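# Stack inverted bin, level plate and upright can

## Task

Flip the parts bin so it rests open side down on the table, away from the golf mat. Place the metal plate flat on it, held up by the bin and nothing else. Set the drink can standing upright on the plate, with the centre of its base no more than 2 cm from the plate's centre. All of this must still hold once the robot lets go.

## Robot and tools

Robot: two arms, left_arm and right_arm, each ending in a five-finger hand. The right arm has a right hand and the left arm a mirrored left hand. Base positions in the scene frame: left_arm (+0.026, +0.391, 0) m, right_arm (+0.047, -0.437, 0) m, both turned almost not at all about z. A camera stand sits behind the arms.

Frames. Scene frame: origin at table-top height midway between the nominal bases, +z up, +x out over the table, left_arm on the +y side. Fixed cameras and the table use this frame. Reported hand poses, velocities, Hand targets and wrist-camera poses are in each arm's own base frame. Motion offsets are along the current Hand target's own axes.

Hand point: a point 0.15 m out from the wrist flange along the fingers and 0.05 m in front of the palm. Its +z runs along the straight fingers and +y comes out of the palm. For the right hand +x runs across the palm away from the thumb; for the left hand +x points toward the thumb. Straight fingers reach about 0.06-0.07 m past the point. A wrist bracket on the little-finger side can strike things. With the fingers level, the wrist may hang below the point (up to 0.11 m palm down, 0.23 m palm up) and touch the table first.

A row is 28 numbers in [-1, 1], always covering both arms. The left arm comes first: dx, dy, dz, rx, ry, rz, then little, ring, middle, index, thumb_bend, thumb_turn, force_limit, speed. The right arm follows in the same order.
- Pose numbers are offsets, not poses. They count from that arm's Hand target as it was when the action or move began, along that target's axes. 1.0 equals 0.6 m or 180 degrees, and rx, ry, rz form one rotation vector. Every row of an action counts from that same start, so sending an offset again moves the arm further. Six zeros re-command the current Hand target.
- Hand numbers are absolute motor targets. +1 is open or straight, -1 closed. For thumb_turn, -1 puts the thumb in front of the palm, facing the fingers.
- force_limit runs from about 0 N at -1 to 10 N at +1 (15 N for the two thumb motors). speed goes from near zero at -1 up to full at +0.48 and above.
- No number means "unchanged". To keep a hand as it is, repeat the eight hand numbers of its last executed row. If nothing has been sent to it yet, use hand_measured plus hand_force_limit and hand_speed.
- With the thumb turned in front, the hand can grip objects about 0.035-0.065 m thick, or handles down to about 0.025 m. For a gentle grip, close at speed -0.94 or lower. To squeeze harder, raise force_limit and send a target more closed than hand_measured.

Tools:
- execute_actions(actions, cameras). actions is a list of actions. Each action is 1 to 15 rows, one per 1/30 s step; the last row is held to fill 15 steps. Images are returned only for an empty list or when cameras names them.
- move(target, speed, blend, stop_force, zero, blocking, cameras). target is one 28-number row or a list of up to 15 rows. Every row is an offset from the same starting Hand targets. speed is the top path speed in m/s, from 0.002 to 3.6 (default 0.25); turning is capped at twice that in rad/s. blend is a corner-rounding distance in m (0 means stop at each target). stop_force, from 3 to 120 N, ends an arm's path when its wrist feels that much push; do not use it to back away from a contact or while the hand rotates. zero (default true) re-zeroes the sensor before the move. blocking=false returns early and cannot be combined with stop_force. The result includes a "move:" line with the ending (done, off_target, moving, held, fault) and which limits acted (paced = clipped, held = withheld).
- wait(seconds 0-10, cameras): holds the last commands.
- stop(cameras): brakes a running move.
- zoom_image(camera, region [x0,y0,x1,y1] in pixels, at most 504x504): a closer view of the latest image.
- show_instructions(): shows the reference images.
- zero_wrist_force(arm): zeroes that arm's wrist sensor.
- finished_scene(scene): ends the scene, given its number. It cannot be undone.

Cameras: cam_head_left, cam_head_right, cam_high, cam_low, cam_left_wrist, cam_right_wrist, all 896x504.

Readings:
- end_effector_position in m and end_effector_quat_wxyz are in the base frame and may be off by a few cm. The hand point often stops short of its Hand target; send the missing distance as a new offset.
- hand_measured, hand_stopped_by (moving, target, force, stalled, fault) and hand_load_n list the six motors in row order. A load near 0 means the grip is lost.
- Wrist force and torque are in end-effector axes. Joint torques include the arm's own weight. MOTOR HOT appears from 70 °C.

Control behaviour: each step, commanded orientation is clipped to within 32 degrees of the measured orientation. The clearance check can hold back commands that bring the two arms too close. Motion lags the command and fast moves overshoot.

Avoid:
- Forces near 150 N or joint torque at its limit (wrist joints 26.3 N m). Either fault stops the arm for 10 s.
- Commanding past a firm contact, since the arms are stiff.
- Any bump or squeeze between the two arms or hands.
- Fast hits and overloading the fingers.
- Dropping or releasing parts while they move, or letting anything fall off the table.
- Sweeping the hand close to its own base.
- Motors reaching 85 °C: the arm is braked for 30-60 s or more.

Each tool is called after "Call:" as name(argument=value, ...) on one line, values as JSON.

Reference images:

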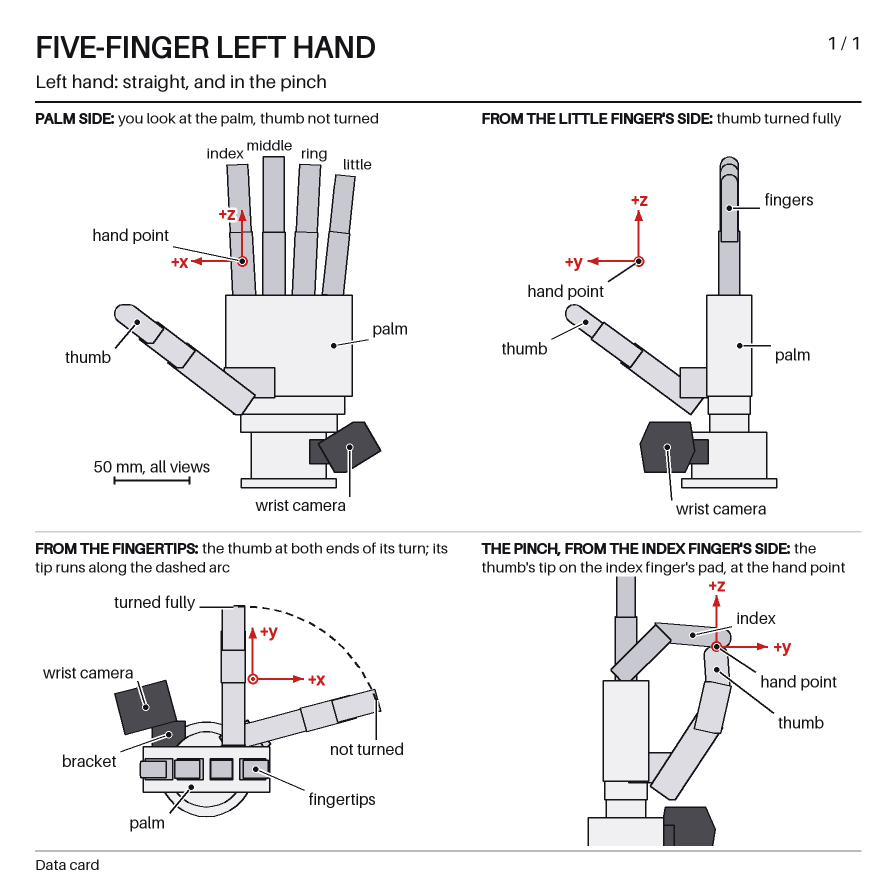

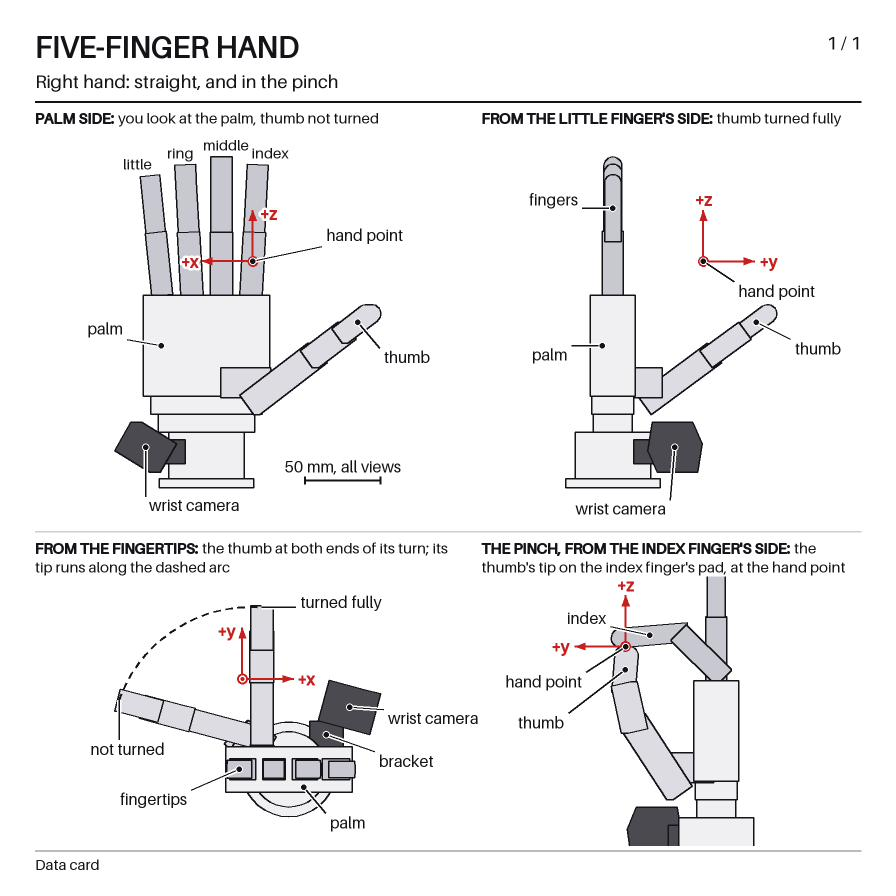

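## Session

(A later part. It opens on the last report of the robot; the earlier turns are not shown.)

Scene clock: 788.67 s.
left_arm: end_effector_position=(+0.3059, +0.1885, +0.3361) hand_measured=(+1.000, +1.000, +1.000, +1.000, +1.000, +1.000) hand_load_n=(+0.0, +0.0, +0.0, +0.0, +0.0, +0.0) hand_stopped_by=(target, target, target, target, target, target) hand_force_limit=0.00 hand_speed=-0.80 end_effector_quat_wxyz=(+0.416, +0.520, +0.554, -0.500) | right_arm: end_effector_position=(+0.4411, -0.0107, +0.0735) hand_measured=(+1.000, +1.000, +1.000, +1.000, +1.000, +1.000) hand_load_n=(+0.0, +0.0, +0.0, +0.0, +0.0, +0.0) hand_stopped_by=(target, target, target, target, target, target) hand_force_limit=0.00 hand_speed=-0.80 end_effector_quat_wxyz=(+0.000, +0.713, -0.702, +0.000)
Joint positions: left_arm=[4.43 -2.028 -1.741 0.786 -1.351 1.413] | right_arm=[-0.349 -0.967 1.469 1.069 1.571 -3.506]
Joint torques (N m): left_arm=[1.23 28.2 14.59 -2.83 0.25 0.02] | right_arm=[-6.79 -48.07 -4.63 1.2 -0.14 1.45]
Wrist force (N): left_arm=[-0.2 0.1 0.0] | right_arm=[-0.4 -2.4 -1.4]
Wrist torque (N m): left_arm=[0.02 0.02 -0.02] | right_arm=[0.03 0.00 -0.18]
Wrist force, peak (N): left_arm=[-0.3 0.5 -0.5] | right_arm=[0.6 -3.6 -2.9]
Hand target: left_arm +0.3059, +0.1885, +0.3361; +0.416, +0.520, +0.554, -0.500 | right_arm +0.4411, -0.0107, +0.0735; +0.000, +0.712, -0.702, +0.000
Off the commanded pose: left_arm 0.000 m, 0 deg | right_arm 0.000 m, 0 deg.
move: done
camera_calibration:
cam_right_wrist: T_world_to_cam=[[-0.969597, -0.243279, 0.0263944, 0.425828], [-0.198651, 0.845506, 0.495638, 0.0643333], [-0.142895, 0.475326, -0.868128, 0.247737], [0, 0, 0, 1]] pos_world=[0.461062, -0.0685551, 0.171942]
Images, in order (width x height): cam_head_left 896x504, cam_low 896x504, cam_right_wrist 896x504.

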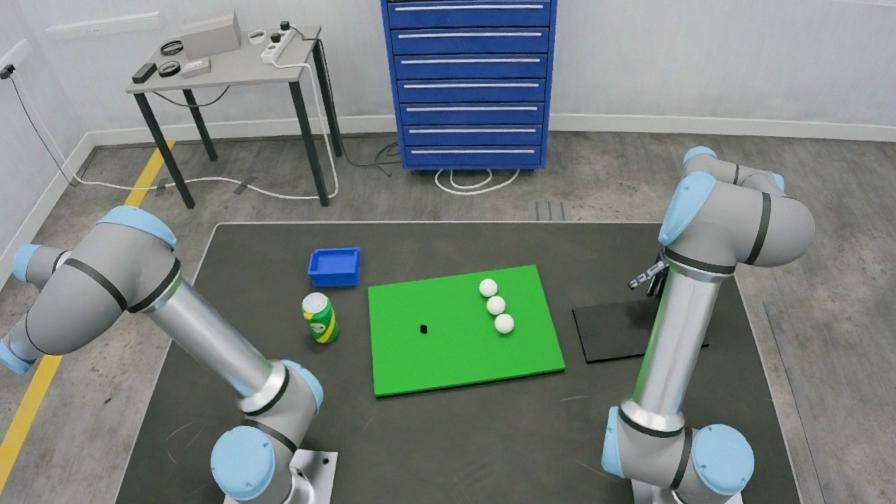

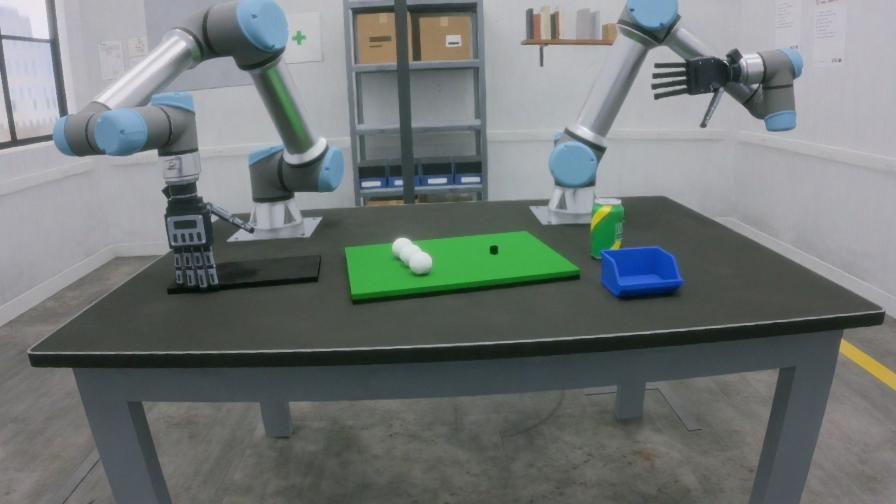

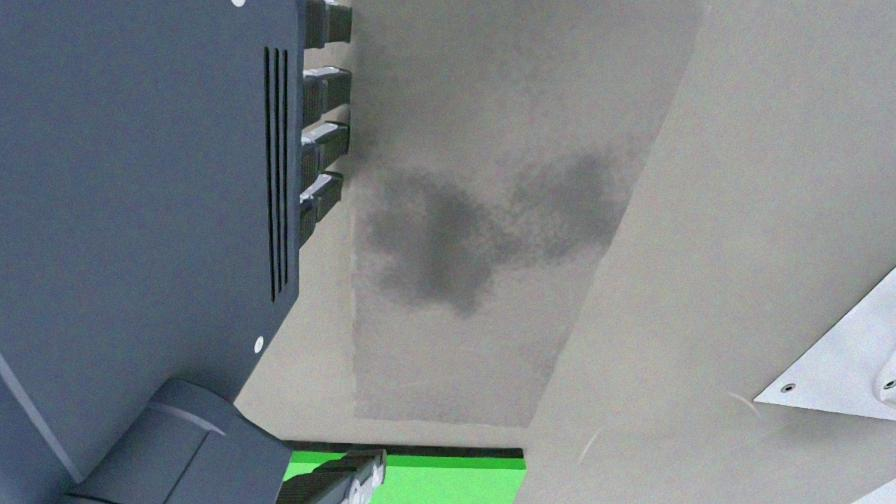

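Call:
move(target=[[0,0,0,0,0,0,1,1,1,1,1,1,0,-0.8,0,-0.025,-0.1667,0,0,0,1,1,1,1,1,1,0,-0.8],[0,0,0,0,0,0,1,1,1,1,1,1,0,-0.8,-0.2515,0.1032,-0.1275,0,0,-0.518,1,1,1,1,1,1,0,-0.8],[0,0,0,0,0,0,1,1,1,1,1,1,0,-0.8,-0.2515,0.1032,-0.02,0,0,-0.518,1,1,1,1,1,1,0,-0.8]], speed=[0.25,0.35,0.15], blend=[0.03,0.02,0], cameras=["cam_right_wrist","cam_low","cam_head_left"])

Scene clock: 816.17 s.
left_arm: end_effector_position=(+0.3059, +0.1885, +0.3361) hand_measured=(+1.000, +1.000, +1.000, +1.000, +1.000, +1.000) hand_load_n=(+0.0, +0.0, +0.0, +0.0, +0.0, +0.0) hand_stopped_by=(target, target, target, target, target, target) hand_force_limit=0.00 hand_speed=-0.80 end_effector_quat_wxyz=(+0.416, +0.520, +0.554, -0.500) | right_arm: end_effector_position=(+0.3769, +0.1392, +0.0856) hand_measured=(+1.000, +1.000, +1.000, +1.000, +1.000, +1.000) hand_load_n=(+0.0, +0.0, +0.0, +0.0, +0.0, +0.0) hand_stopped_by=(target, target, target, target, target, target) hand_force_limit=0.00 hand_speed=-0.80 end_effector_quat_wxyz=(+0.000, +0.999, +0.036, +0.000)
Joint positions: left_arm=[4.43 -2.028 -1.741 0.786 -1.351 1.413] | right_arm=[0.163 -1.093 1.64 1.023 1.571 -4.621]
Joint torques (N m): left_arm=[1.2 27.71 16.25 -3.05 0.12 -0.08] | right_arm=[6.53 -21.04 -3.75 0.23 -0.93 -1.54]
Wrist force (N): left_arm=[-0.1 0.4 0.1] | right_arm=[-0.1 0.7 -0.6]
Wrist torque (N m): left_arm=[0.05 0.01 -0.02] | right_arm=[-0.01 0.03 0.06]
Wrist force, peak (N): left_arm=[-0.4 0.7 0.0] | right_arm=[-0.6 -2.7 -1.5]
Hand target: left_arm +0.3059, +0.1885, +0.3361; +0.416, +0.520, +0.554, -0.500 | right_arm +0.3769, +0.1392, +0.0855; +0.000, +0.999, +0.036, +0.000
Off the commanded pose: left_arm 0.000 m, 0 deg | right_arm 0.000 m, 0 deg.
move: done
camera_calibration:
cam_right_wrist: T_world_to_cam=[[0.29747, -0.954366, 0.0264177, 0.0211598], [-0.832977, -0.245913, 0.495657, 0.309849], [-0.466541, -0.169448, -0.868117, 0.389555], [0, 0, 0, 1]] pos_world=[0.433546, 0.1624, 0.184042]
Images, in order (width x height): cam_head_left 896x504, cam_low 896x504, cam_right_wrist 896x504.

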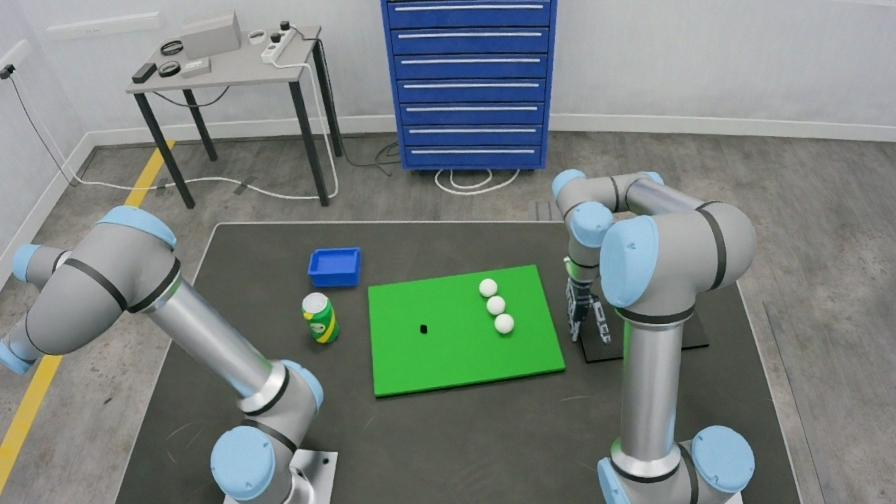

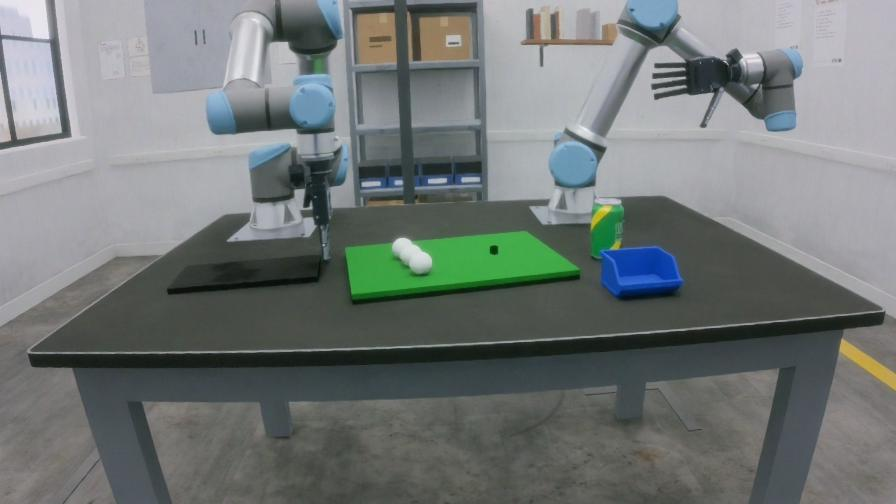

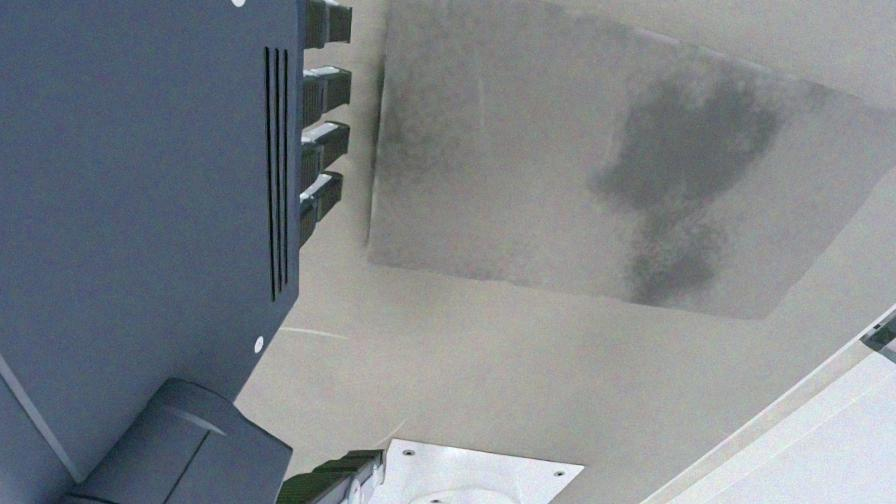

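Call:
zoom_image(camera="cam_right_wrist", region=[560, 300, 896, 504])

Scaled by 1.500.

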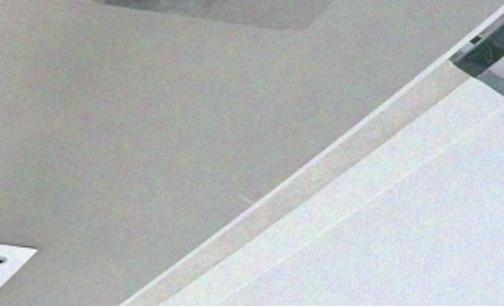

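Call:
move(target=[[0,0,0,0,0,0,1,1,1,1,1,1,0,-0.8,-0.0232,0.0008,0.02,0,0,-0.0139,1,1,1,1,1,1,0,-0.8],[0,0,0,0,0,0,1,1,1,1,1,1,0,-0.8,-0.0223,0.0177,0.02,0,0,-0.0139,1,1,1,1,1,1,0,-0.8],[0,0,0,0,0,0,1,1,1,1,1,1,0,-0.8,-0.0353,0.3753,0.02,0,0,0.0311,1,1,1,1,1,1,0,-0.8]], speed=[0.1,0.03,0.08], blend=[0,0.002,0], cameras=["cam_right_wrist","cam_low","cam_head_left","cam_high"])

Scene clock: 857.47 s.
left_arm: end_effector_position=(+0.3059, +0.1885, +0.3361) hand_measured=(+1.000, +1.000, +1.000, +1.000, +1.000, +1.000) hand_load_n=(+0.0, +0.0, +0.0, +0.0, +0.0, +0.0) hand_stopped_by=(target, target, target, target, target, target) hand_force_limit=0.00 hand_speed=-0.80 end_effector_quat_wxyz=(+0.416, +0.520, +0.554, -0.500) | right_arm: end_effector_position=(+0.3719, -0.0868, +0.0735) hand_measured=(+1.000, +1.000, +1.000, +1.000, +1.000, +1.000) hand_load_n=(+0.0, +0.5, +0.0, +0.0, +0.0, +0.0) hand_stopped_by=(target, target, target, target, target, target) hand_force_limit=0.00 hand_speed=-0.80 end_effector_quat_wxyz=(+0.000, +1.000, -0.013, +0.000)
Joint positions: left_arm=[4.43 -2.028 -1.741 0.786 -1.351 1.413] | right_arm=[-0.403 -1.172 1.8 0.943 1.571 -5.09]
Joint torques (N m): left_arm=[1.37 28.11 15.51 -3.06 0.21 0] | right_arm=[-8.29 -18.73 -26.48 4.09 -0.25 -1.5]
Wrist force (N): left_arm=[0.0 0.1 0.1] | right_arm=[0.0 -3.8 -1.9]
Wrist torque (N m): left_arm=[0.02 0.00 -0.01] | right_arm=[0.17 0.02 -0.12]
Wrist force, peak (N): left_arm=[-0.5 0.4 -0.4] | right_arm=[0.2 -7.1 -1.2]
Hand target: left_arm +0.3059, +0.1885, +0.3361; +0.416, +0.520, +0.554, -0.500 | right_arm +0.3719, -0.0869, +0.0735; +0.000, +1.000, -0.013, +0.000
Off the commanded pose: left_arm 0.000 m, 0 deg | right_arm 0.000 m, 0 deg.
move: done
camera_calibration:
cam_right_wrist: T_world_to_cam=[[0.203011, -0.978818, 0.0264826, -0.159787], [-0.853004, -0.163507, 0.495631, 0.2707], [-0.480802, -0.123208, -0.86813, 0.347733], [0, 0, 0, 1]] pos_world=[0.430537, -0.0692971, 0.171941]
Images, in order (width x height): cam_head_left 896x504, cam_high 896x504, cam_low 896x504, cam_right_wrist 896x504.

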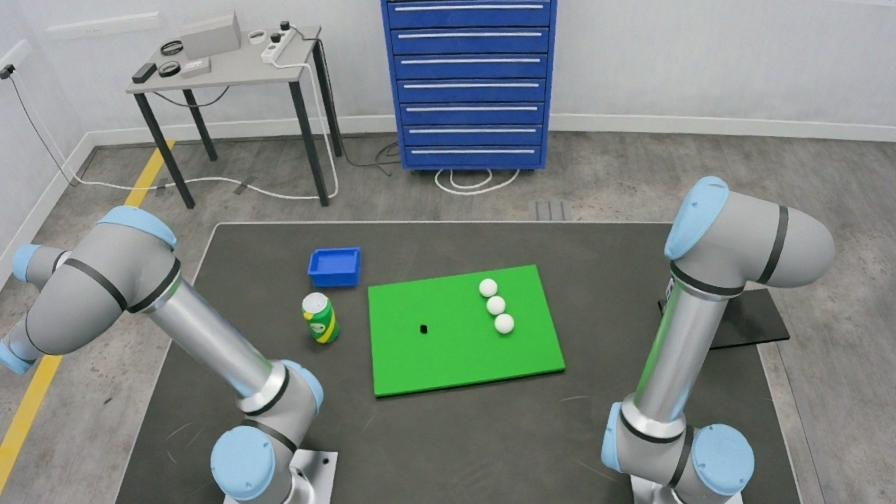

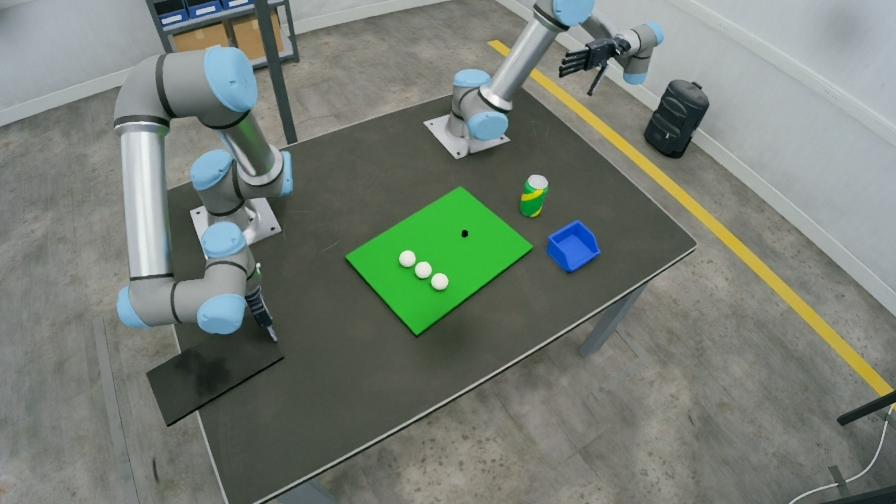

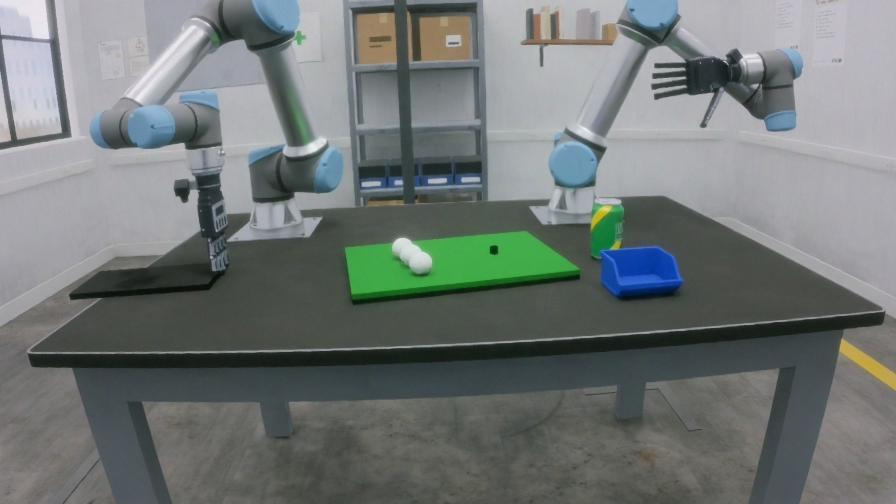

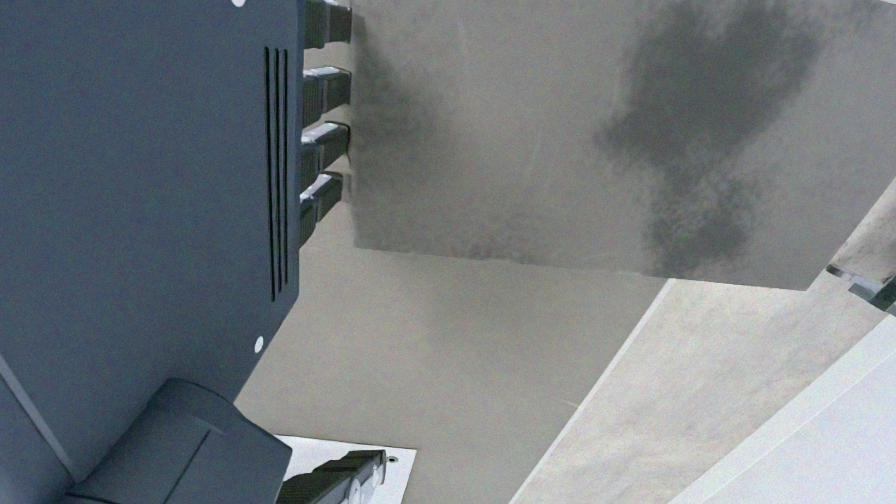

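Call:
move(target=[[0,0,0,0,0,0,1,1,1,1,1,1,0,-0.8,0,-0.025,-0.2108,0,0,0,1,1,1,1,1,1,0,-0.8],[0,0,0,0,0,0,1,1,1,1,1,1,0,-0.8,0.0898,0.2478,-0.2108,0,0,0.4833,1,1,1,1,1,1,0,-0.8],[0,0,0,0,0,0,1,1,1,1,1,1,0,-0.8,0.1812,0.5147,-0.2108,0,0,0.9667,0,0,0,0,1,-1,0,-0.3]], speed=[0.25,0.4,0.4], blend=[0.02,0.05,0], cameras=["cam_right_wrist","cam_low","cam_head_left","cam_high"])

Scene clock: 911.97 s.
left_arm: end_effector_position=(+0.3059, +0.1885, +0.3361) hand_measured=(+1.000, +1.000, +1.000, +1.000, +1.000, +1.000) hand_load_n=(+0.0, +0.0, +0.0, +0.0, +0.0, +0.0) hand_stopped_by=(target, target, target, target, target, target) hand_force_limit=0.00 hand_speed=-0.80 end_effector_quat_wxyz=(+0.416, +0.520, +0.554, -0.500) | right_arm: end_effector_position=(+0.4726, -0.3984, +0.2000) hand_measured=(+0.000, +0.000, +0.000, +0.000, +1.000, -1.000) hand_load_n=(+0.0, +0.0, +0.0, +0.0, +0.0, +0.0) hand_stopped_by=(target, target, target, target, target, target) hand_force_limit=0.00 hand_speed=-0.30 end_effector_quat_wxyz=(+0.000, -0.039, +0.999, +0.000)
Joint positions: left_arm=[4.43 -2.028 -1.741 0.786 -1.351 1.413] | right_arm=[-1.01 -0.658 0.587 1.642 1.571 -2.66]
Joint torques (N m): left_arm=[1.64 28.42 16.69 -3.3 0.28 -0.02] | right_arm=[-5.11 -38.89 -29.34 3.42 -0.56 1.48]
Wrist force (N): left_arm=[-0.2 0.5 -0.1] | right_arm=[0.1 0.7 -0.8]
Wrist torque (N m): left_arm=[0.09 0.03 -0.03] | right_arm=[0.04 -0.02 -0.02]
Wrist force, peak (N): left_arm=[-0.6 0.4 -0.3] | right_arm=[0.1 -4.2 -2.6]
Hand target: left_arm +0.3059, +0.1885, +0.3361; +0.416, +0.520, +0.554, -0.500 | right_arm +0.4726, -0.3984, +0.2000; +0.000, -0.039, +0.999, +0.000
Off the commanded pose: left_arm 0.000 m, 0 deg | right_arm 0.000 m, 0 deg.
move: done
camera_calibration:
cam_right_wrist: T_world_to_cam=[[-0.304055, 0.952292, 0.0262938, 0.52055], [0.831218, 0.251711, 0.4957, -0.387643], [0.465432, 0.172576, -0.868096, 0.138204], [0, 0, 0, 1]] pos_world=[0.416167, -0.421992, 0.298442]
Images, in order (width x height): cam_head_left 896x504, cam_high 896x504, cam_low 896x504, cam_right_wrist 896x504.

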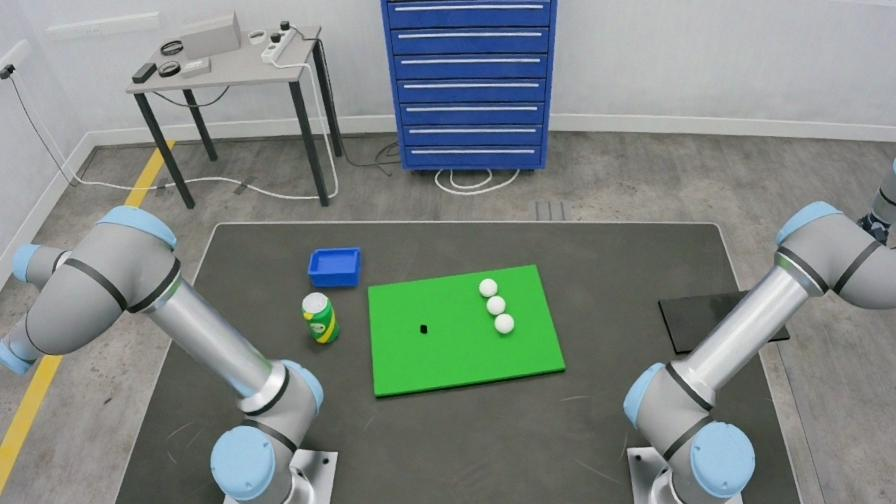

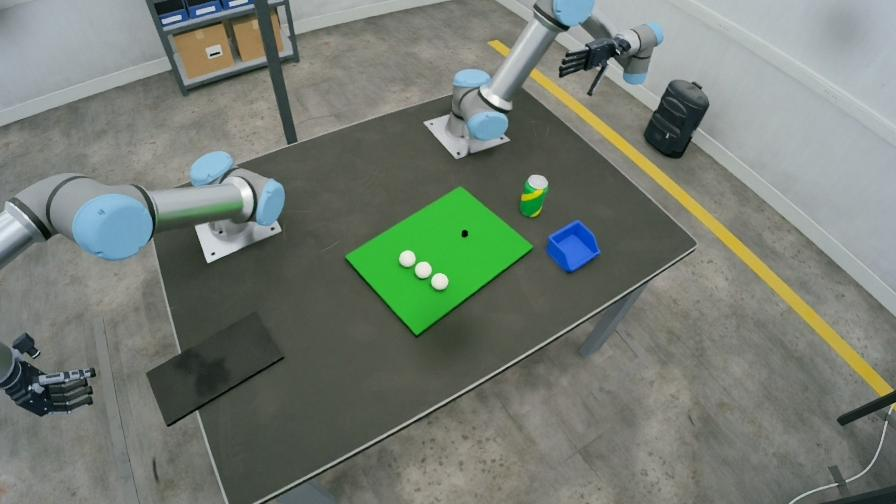

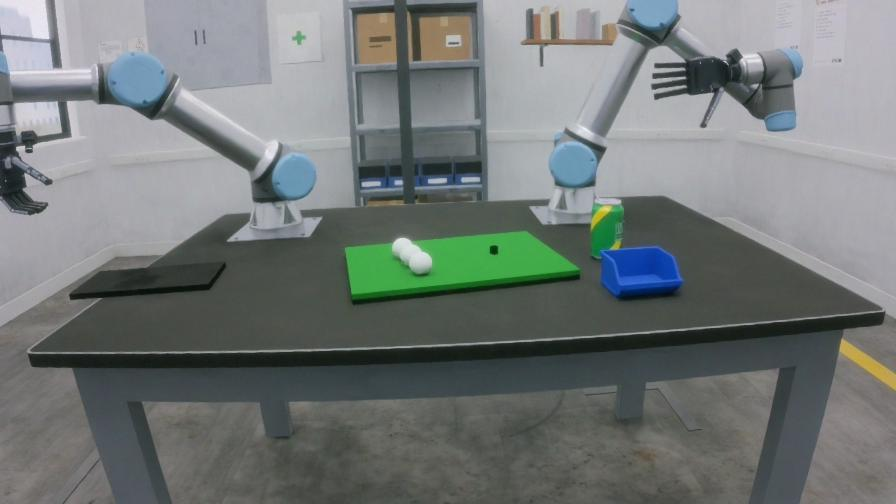

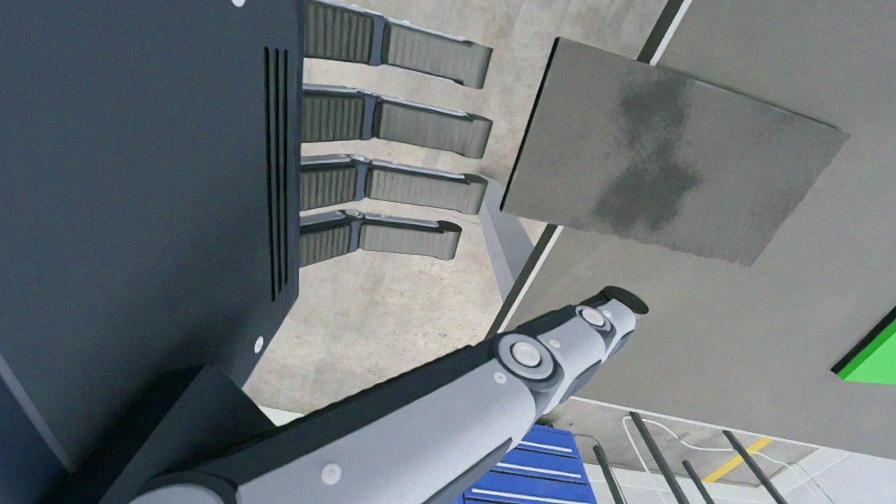

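Call:
move(target=[0,0,0,0,0,0,1,1,1,1,1,1,0,-0.8,-0.008,-0.0057,0.3267,0,0,0,0,0,0,0,1,-1,0,-0.3], speed=0.2, cameras=["cam_right_wrist","cam_low","cam_high"])

Scene clock: 934.33 s.
left_arm: end_effector_position=(+0.3059, +0.1885, +0.3361) hand_measured=(+1.000, +1.000, +1.000, +1.000, +1.000, +1.000) hand_load_n=(+0.0, +0.0, +0.0, +0.0, +0.0, +0.0) hand_stopped_by=(target, target, target, target, target, target) hand_force_limit=0.00 hand_speed=-0.80 end_effector_quat_wxyz=(+0.416, +0.520, +0.554, -0.500) | right_arm: end_effector_position=(+0.4776, -0.4014, +0.0041) hand_measured=(+0.000, +0.000, +0.000, +0.000, +1.000, -1.000) hand_load_n=(+0.0, +0.0, +0.0, +0.0, +0.0, +0.0) hand_stopped_by=(target, target, target, target, target, target) hand_force_limit=0.00 hand_speed=-0.30 end_effector_quat_wxyz=(+0.000, -0.039, +0.999, +0.000)
Joint positions: left_arm=[4.43 -2.028 -1.741 0.786 -1.351 1.413] | right_arm=[-1.006 -0.547 0.883 1.235 1.571 -2.656]
Joint torques (N m): left_arm=[1.57 27.83 16.02 -3.14 0.2 0.18] | right_arm=[6.37 -39.54 -28.17 0.45 -1.38 1.31]
Wrist force (N): left_arm=[0.3 0.4 -0.1] | right_arm=[0.0 0.8 -0.9]
Wrist torque (N m): left_arm=[0.06 -0.04 0.01] | right_arm=[0.05 0.02 0.00]
Wrist force, peak (N): left_arm=[-0.2 0.6 -0.2] | right_arm=[0.1 0.9 -2.1]
Hand target: left_arm +0.3059, +0.1885, +0.3361; +0.416, +0.520, +0.554, -0.500 | right_arm +0.4777, -0.4015, +0.0040; +0.000, -0.039, +0.999, +0.000
Off the commanded pose: left_arm 0.000 m, 0 deg | right_arm 0.000 m, 0 deg.
move: done
camera_calibration:
cam_right_wrist: T_world_to_cam=[[-0.30405, 0.952286, 0.0265492, 0.530047], [0.831273, 0.251593, 0.495668, -0.294006], [0.465338, 0.172777, -0.868106, -0.0335392], [0, 0, 0, 1]] pos_world=[0.421167, -0.424991, 0.102541]
Images, in order (width x height): cam_high 896x504, cam_low 896x504, cam_right_wrist 896x504.

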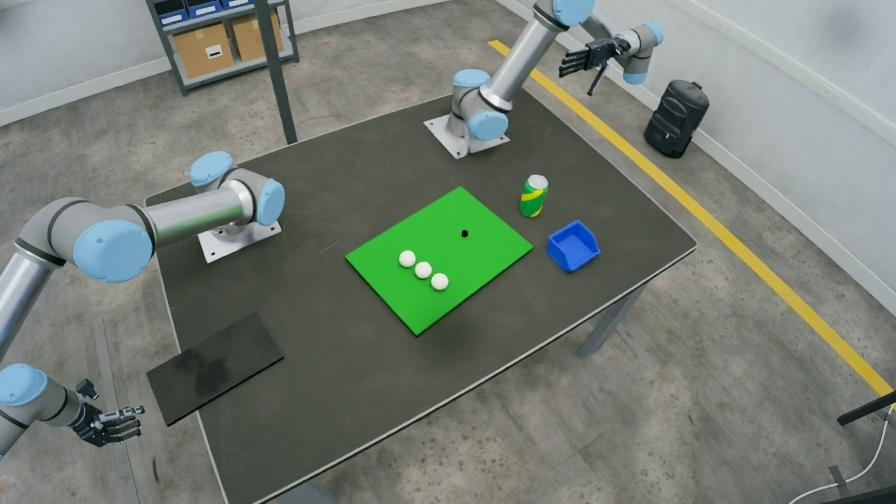

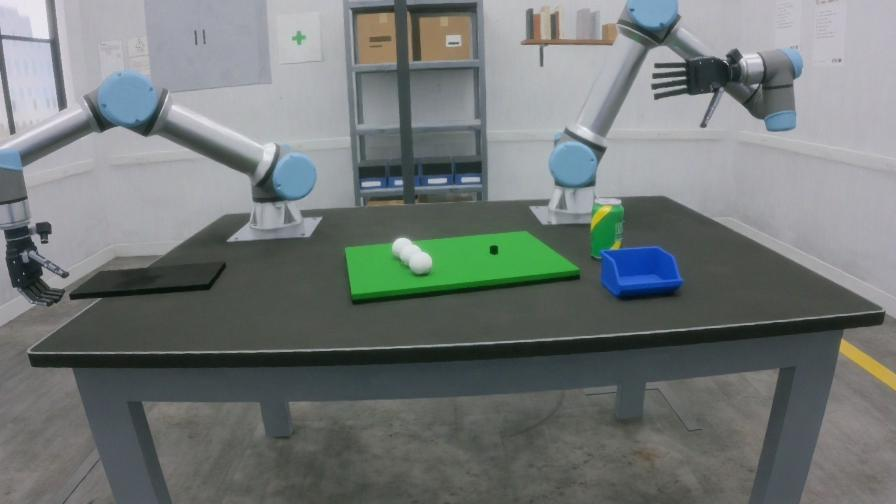

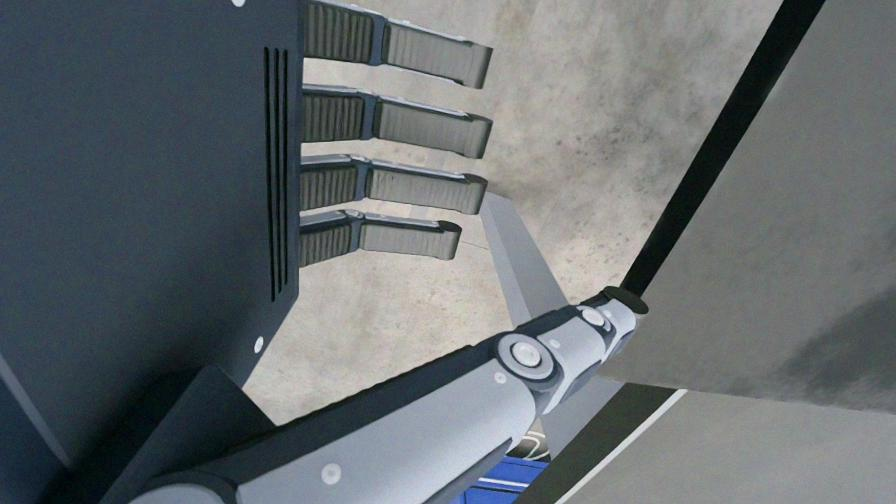

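Call:
zoom_image(camera="cam_low", region=[0, 220, 140, 320])

Scaled by 3.600.

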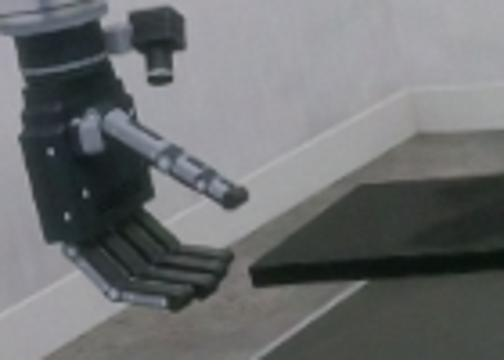

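Call:
move(target=[[0,0,0,0,0,0,1,1,1,1,1,1,0,-0.8,0,0,0.0067,0,0,0,0,0,0,0,1,-1,0,-0.3],[0,0,0,0,0,0,1,1,1,1,1,1,0,-0.8,0,0.115,0.0067,0,0,0,0,0,0,0,1,-1,0,-0.3]], speed=0.06, stop_force=6, cameras=["cam_right_wrist","cam_low"])

Call:
zoom_image(camera="cam_low", region=[0, 200, 140, 320])

Scene clock: 953.43 s.
left_arm: end_effector_position=(+0.3059, +0.1885, +0.3361) hand_measured=(+1.000, +1.000, +1.000, +1.000, +1.000, +1.000) hand_load_n=(+0.0, +0.0, +0.0, +0.0, +0.0, +0.0) hand_stopped_by=(target, target, target, target, target, target) hand_force_limit=0.00 hand_speed=-0.80 end_effector_quat_wxyz=(+0.416, +0.520, +0.554, -0.500) | right_arm: end_effector_position=(+0.4723, -0.3327, +0.0000) hand_measured=(+0.000, +0.000, +0.000, +0.000, +1.000, -1.000) hand_load_n=(+0.0, +0.0, +0.0, +0.0, +0.0, -0.5) hand_stopped_by=(target, target, target, target, target, target) hand_force_limit=0.00 hand_speed=-0.30 end_effector_quat_wxyz=(+0.000, -0.039, +0.999, +0.000)
Joint positions: left_arm=[4.43 -2.028 -1.741 0.786 -1.351 1.413] | right_arm=[-0.95 -0.677 1.149 1.098 1.571 -2.6]
Joint torques (N m): left_arm=[0.73 27.09 16.15 -3.43 0.32 0.05] | right_arm=[6.94 -57.35 -4.18 0.73 -1.37 1.55]
Wrist force (N): left_arm=[0.2 0.4 0.1] | right_arm=[0.1 0.9 -0.9]
Wrist torque (N m): left_arm=[0.05 -0.02 0.00] | right_arm=[0.07 0.00 -0.01]
Wrist force, peak (N): left_arm=[-0.4 0.7 -0.1] | right_arm=[0.4 1.3 -1.1]
Hand target: left_arm +0.3059, +0.1885, +0.3361; +0.416, +0.520, +0.554, -0.500 | right_arm +0.4723, -0.3327, +0.0000; +0.000, -0.039, +0.999, +0.000
Off the commanded pose: left_arm 0.000 m, 0 deg | right_arm 0.000 m, 0 deg.
move: done
camera_calibration:
cam_right_wrist: T_world_to_cam=[[-0.304055, 0.952292, 0.0262938, 0.463121], [0.831218, 0.251711, 0.4957, -0.304708], [0.465432, 0.172576, -0.868096, -0.046567], [0, 0, 0, 1]] pos_world=[0.415767, -0.356292, 0.0984418]
Images, in order (width x height): cam_low 896x504, cam_right_wrist 896x504.

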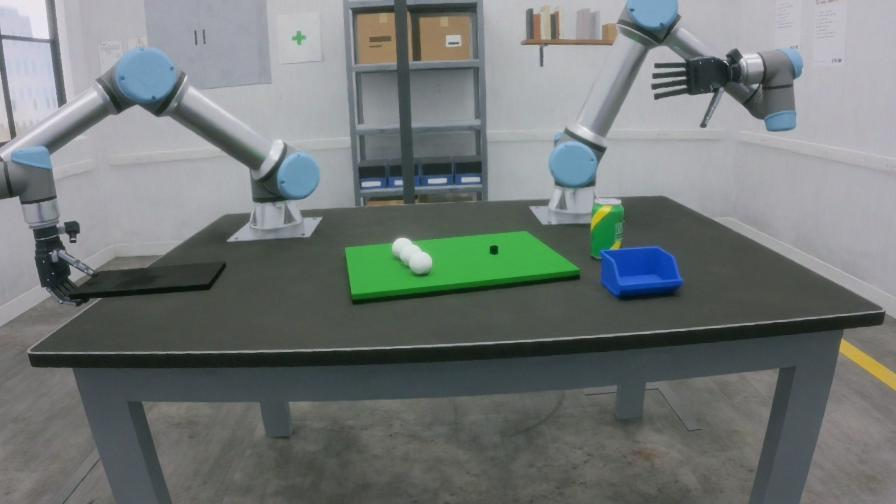

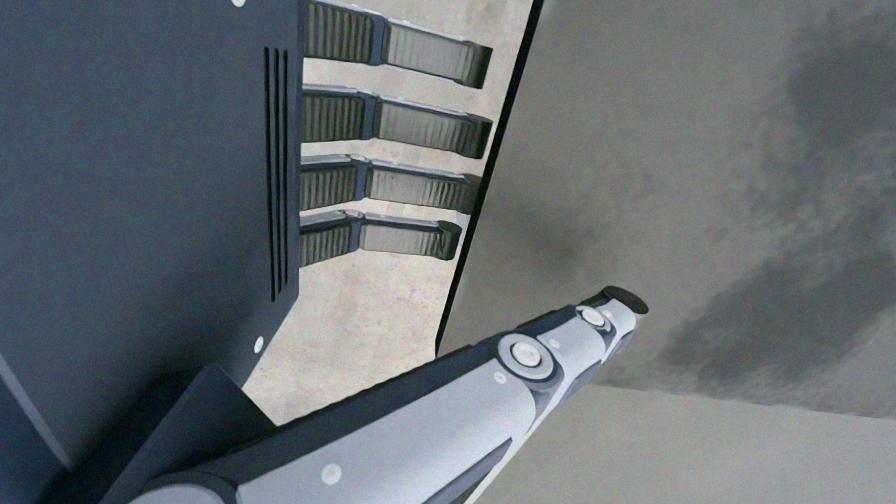

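Scaled by 3.600.

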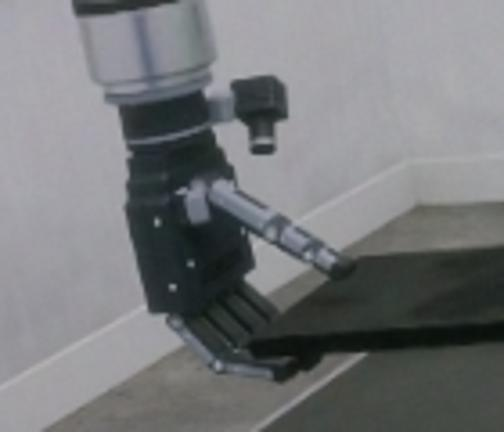

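Call:
move(target=[0,0,0,0,0,0,1,1,1,1,1,1,0,-0.8,0,0.06,0,0,0,0,0,0,0,0,1,-1,0,-0.3], speed=0.06, stop_force=6, cameras=["cam_right_wrist","cam_low"])

Call:
zoom_image(camera="cam_low", region=[0, 200, 140, 320])

Scene clock: 963.70 s.
left_arm: end_effector_position=(+0.3059, +0.1885, +0.3361) hand_measured=(+1.000, +1.000, +1.000, +1.000, +1.000, +1.000) hand_load_n=(+0.0, +0.0, +0.0, +0.0, +0.0, +0.0) hand_stopped_by=(target, target, target, target, target, target) hand_force_limit=0.00 hand_speed=-0.80 end_effector_quat_wxyz=(+0.416, +0.520, +0.554, -0.500) | right_arm: end_effector_position=(+0.4694, -0.2968, +0.0000) hand_measured=(+0.000, +0.000, +0.000, +0.000, +1.000, -1.000) hand_load_n=(+0.0, +0.0, +0.0, +0.0, +0.0, +0.0) hand_stopped_by=(target, target, target, target, target, target) hand_force_limit=0.00 hand_speed=-0.30 end_effector_quat_wxyz=(+0.000, -0.039, +0.999, +0.000)
Joint positions: left_arm=[4.43 -2.028 -1.741 0.786 -1.351 1.413] | right_arm=[-0.917 -0.734 1.261 1.044 1.571 -2.566]
Joint torques (N m): left_arm=[0.35 28.25 16.67 -3.53 0.28 0.05] | right_arm=[5.77 -55.79 -3.63 0.24 0.99 1.41]
Wrist force (N): left_arm=[-0.1 0.4 0.2] | right_arm=[0.2 1.0 -0.8]
Wrist torque (N m): left_arm=[0.05 0.02 -0.02] | right_arm=[0.09 -0.01 -0.02]
Wrist force, peak (N): left_arm=[0.4 0.5 0.0] | right_arm=[0.4 1.3 -0.9]
Hand target: left_arm +0.3059, +0.1885, +0.3361; +0.416, +0.520, +0.554, -0.500 | right_arm +0.4694, -0.2968, +0.0000; +0.000, -0.039, +0.999, +0.000
Off the commanded pose: left_arm 0.000 m, 0 deg | right_arm 0.000 m, 0 deg.
move: done
camera_calibration:
cam_right_wrist: T_world_to_cam=[[-0.304055, 0.952292, 0.0262938, 0.428083], [0.831218, 0.251711, 0.4957, -0.311417], [0.465432, 0.172576, -0.868096, -0.0514592], [0, 0, 0, 1]] pos_world=[0.412967, -0.320392, 0.0984418]
Images, in order (width x height): cam_low 896x504, cam_right_wrist 896x504.

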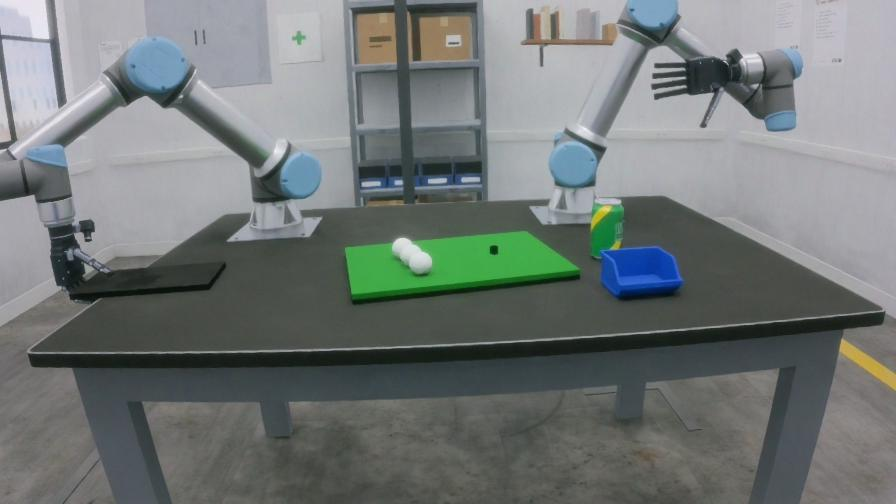

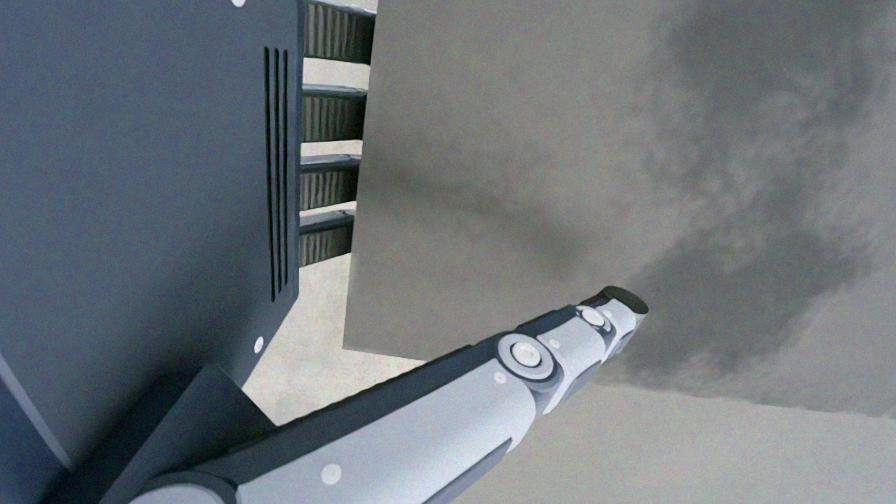

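Scaled by 3.600.

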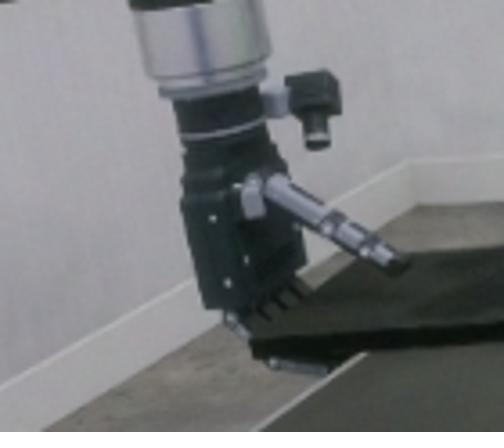

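Call:
move(target=[0,0,0,0,0,0,1,1,1,1,1,1,0,-0.8,0,0,-0.05,0,0,0,0,0,0,0,1,-1,0,-0.3], speed=0.03, cameras=["cam_right_wrist","cam_low"])

Call:
zoom_image(camera="cam_low", region=[0, 200, 240, 320])

Scene clock: 970.23 s.
left_arm: end_effector_position=(+0.3059, +0.1885, +0.3361) hand_measured=(+1.000, +1.000, +1.000, +1.000, +1.000, +1.000) hand_load_n=(+0.0, +0.0, +0.0, +0.0, +0.0, +0.0) hand_stopped_by=(target, target, target, target, target, target) hand_force_limit=0.00 hand_speed=-0.80 end_effector_quat_wxyz=(+0.416, +0.520, +0.554, -0.500) | right_arm: end_effector_position=(+0.4694, -0.2968, +0.0299) hand_measured=(+0.000, +0.000, +0.000, +0.000, +1.000, -1.000) hand_load_n=(+0.5, +1.5, +0.0, +1.0, +0.0, -0.5) hand_stopped_by=(target, target, target, target, target, target) hand_force_limit=0.00 hand_speed=-0.30 end_effector_quat_wxyz=(+0.000, -0.039, +0.999, +0.000)
Joint positions: left_arm=[4.43 -2.028 -1.741 0.786 -1.351 1.413] | right_arm=[-0.917 -0.77 1.241 1.099 1.571 -2.566]
Joint torques (N m): left_arm=[1.21 27.39 16.89 -3.66 0.28 0.18] | right_arm=[3.53 -58.95 -28.1 5.6 0.14 1.18]
Wrist force (N): left_arm=[-0.1 0.5 -0.1] | right_arm=[0.3 2.7 6.6]
Wrist torque (N m): left_arm=[0.08 0.00 -0.02] | right_arm=[-0.13 -0.28 0.05]
Wrist force, peak (N): left_arm=[-0.1 0.6 -0.1] | right_arm=[0.3 2.3 6.8]
Hand target: left_arm +0.3059, +0.1885, +0.3361; +0.416, +0.520, +0.554, -0.500 | right_arm +0.4694, -0.2968, +0.0300; +0.000, -0.039, +0.999, +0.000
Off the commanded pose: left_arm 0.000 m, 0 deg | right_arm 0.000 m, 0 deg.
move: done
camera_calibration:
cam_right_wrist: T_world_to_cam=[[-0.304055, 0.952292, 0.0262938, 0.427297], [0.831218, 0.251711, 0.4957, -0.326238], [0.465432, 0.172576, -0.868096, -0.0255032], [0, 0, 0, 1]] pos_world=[0.412967, -0.320392, 0.128342]
Images, in order (width x height): cam_low 896x504, cam_right_wrist 896x504.

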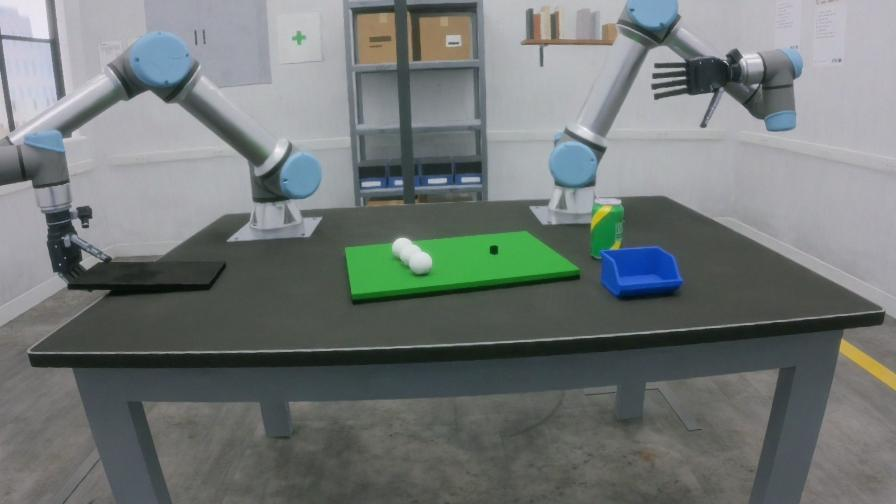

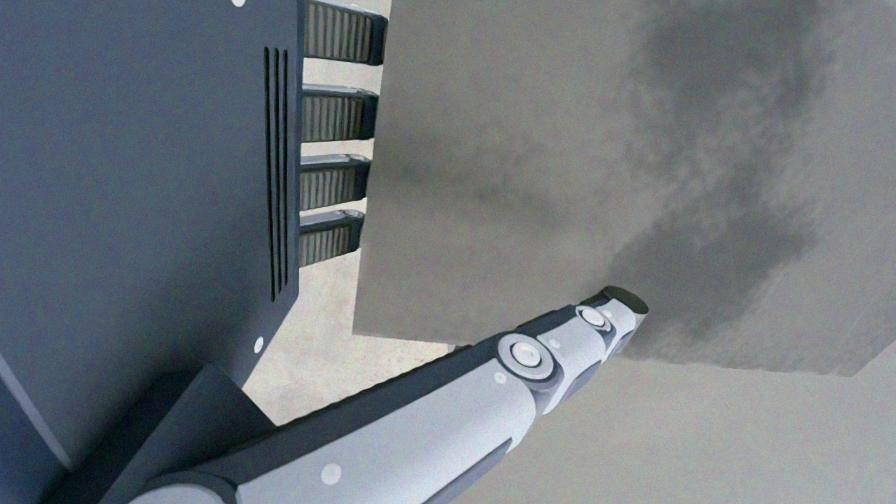

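Scaled by 2.100.

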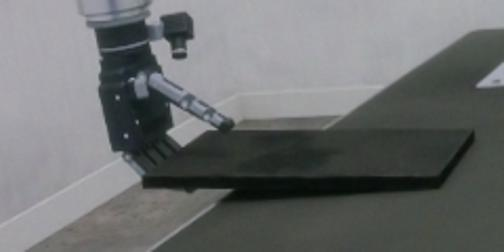

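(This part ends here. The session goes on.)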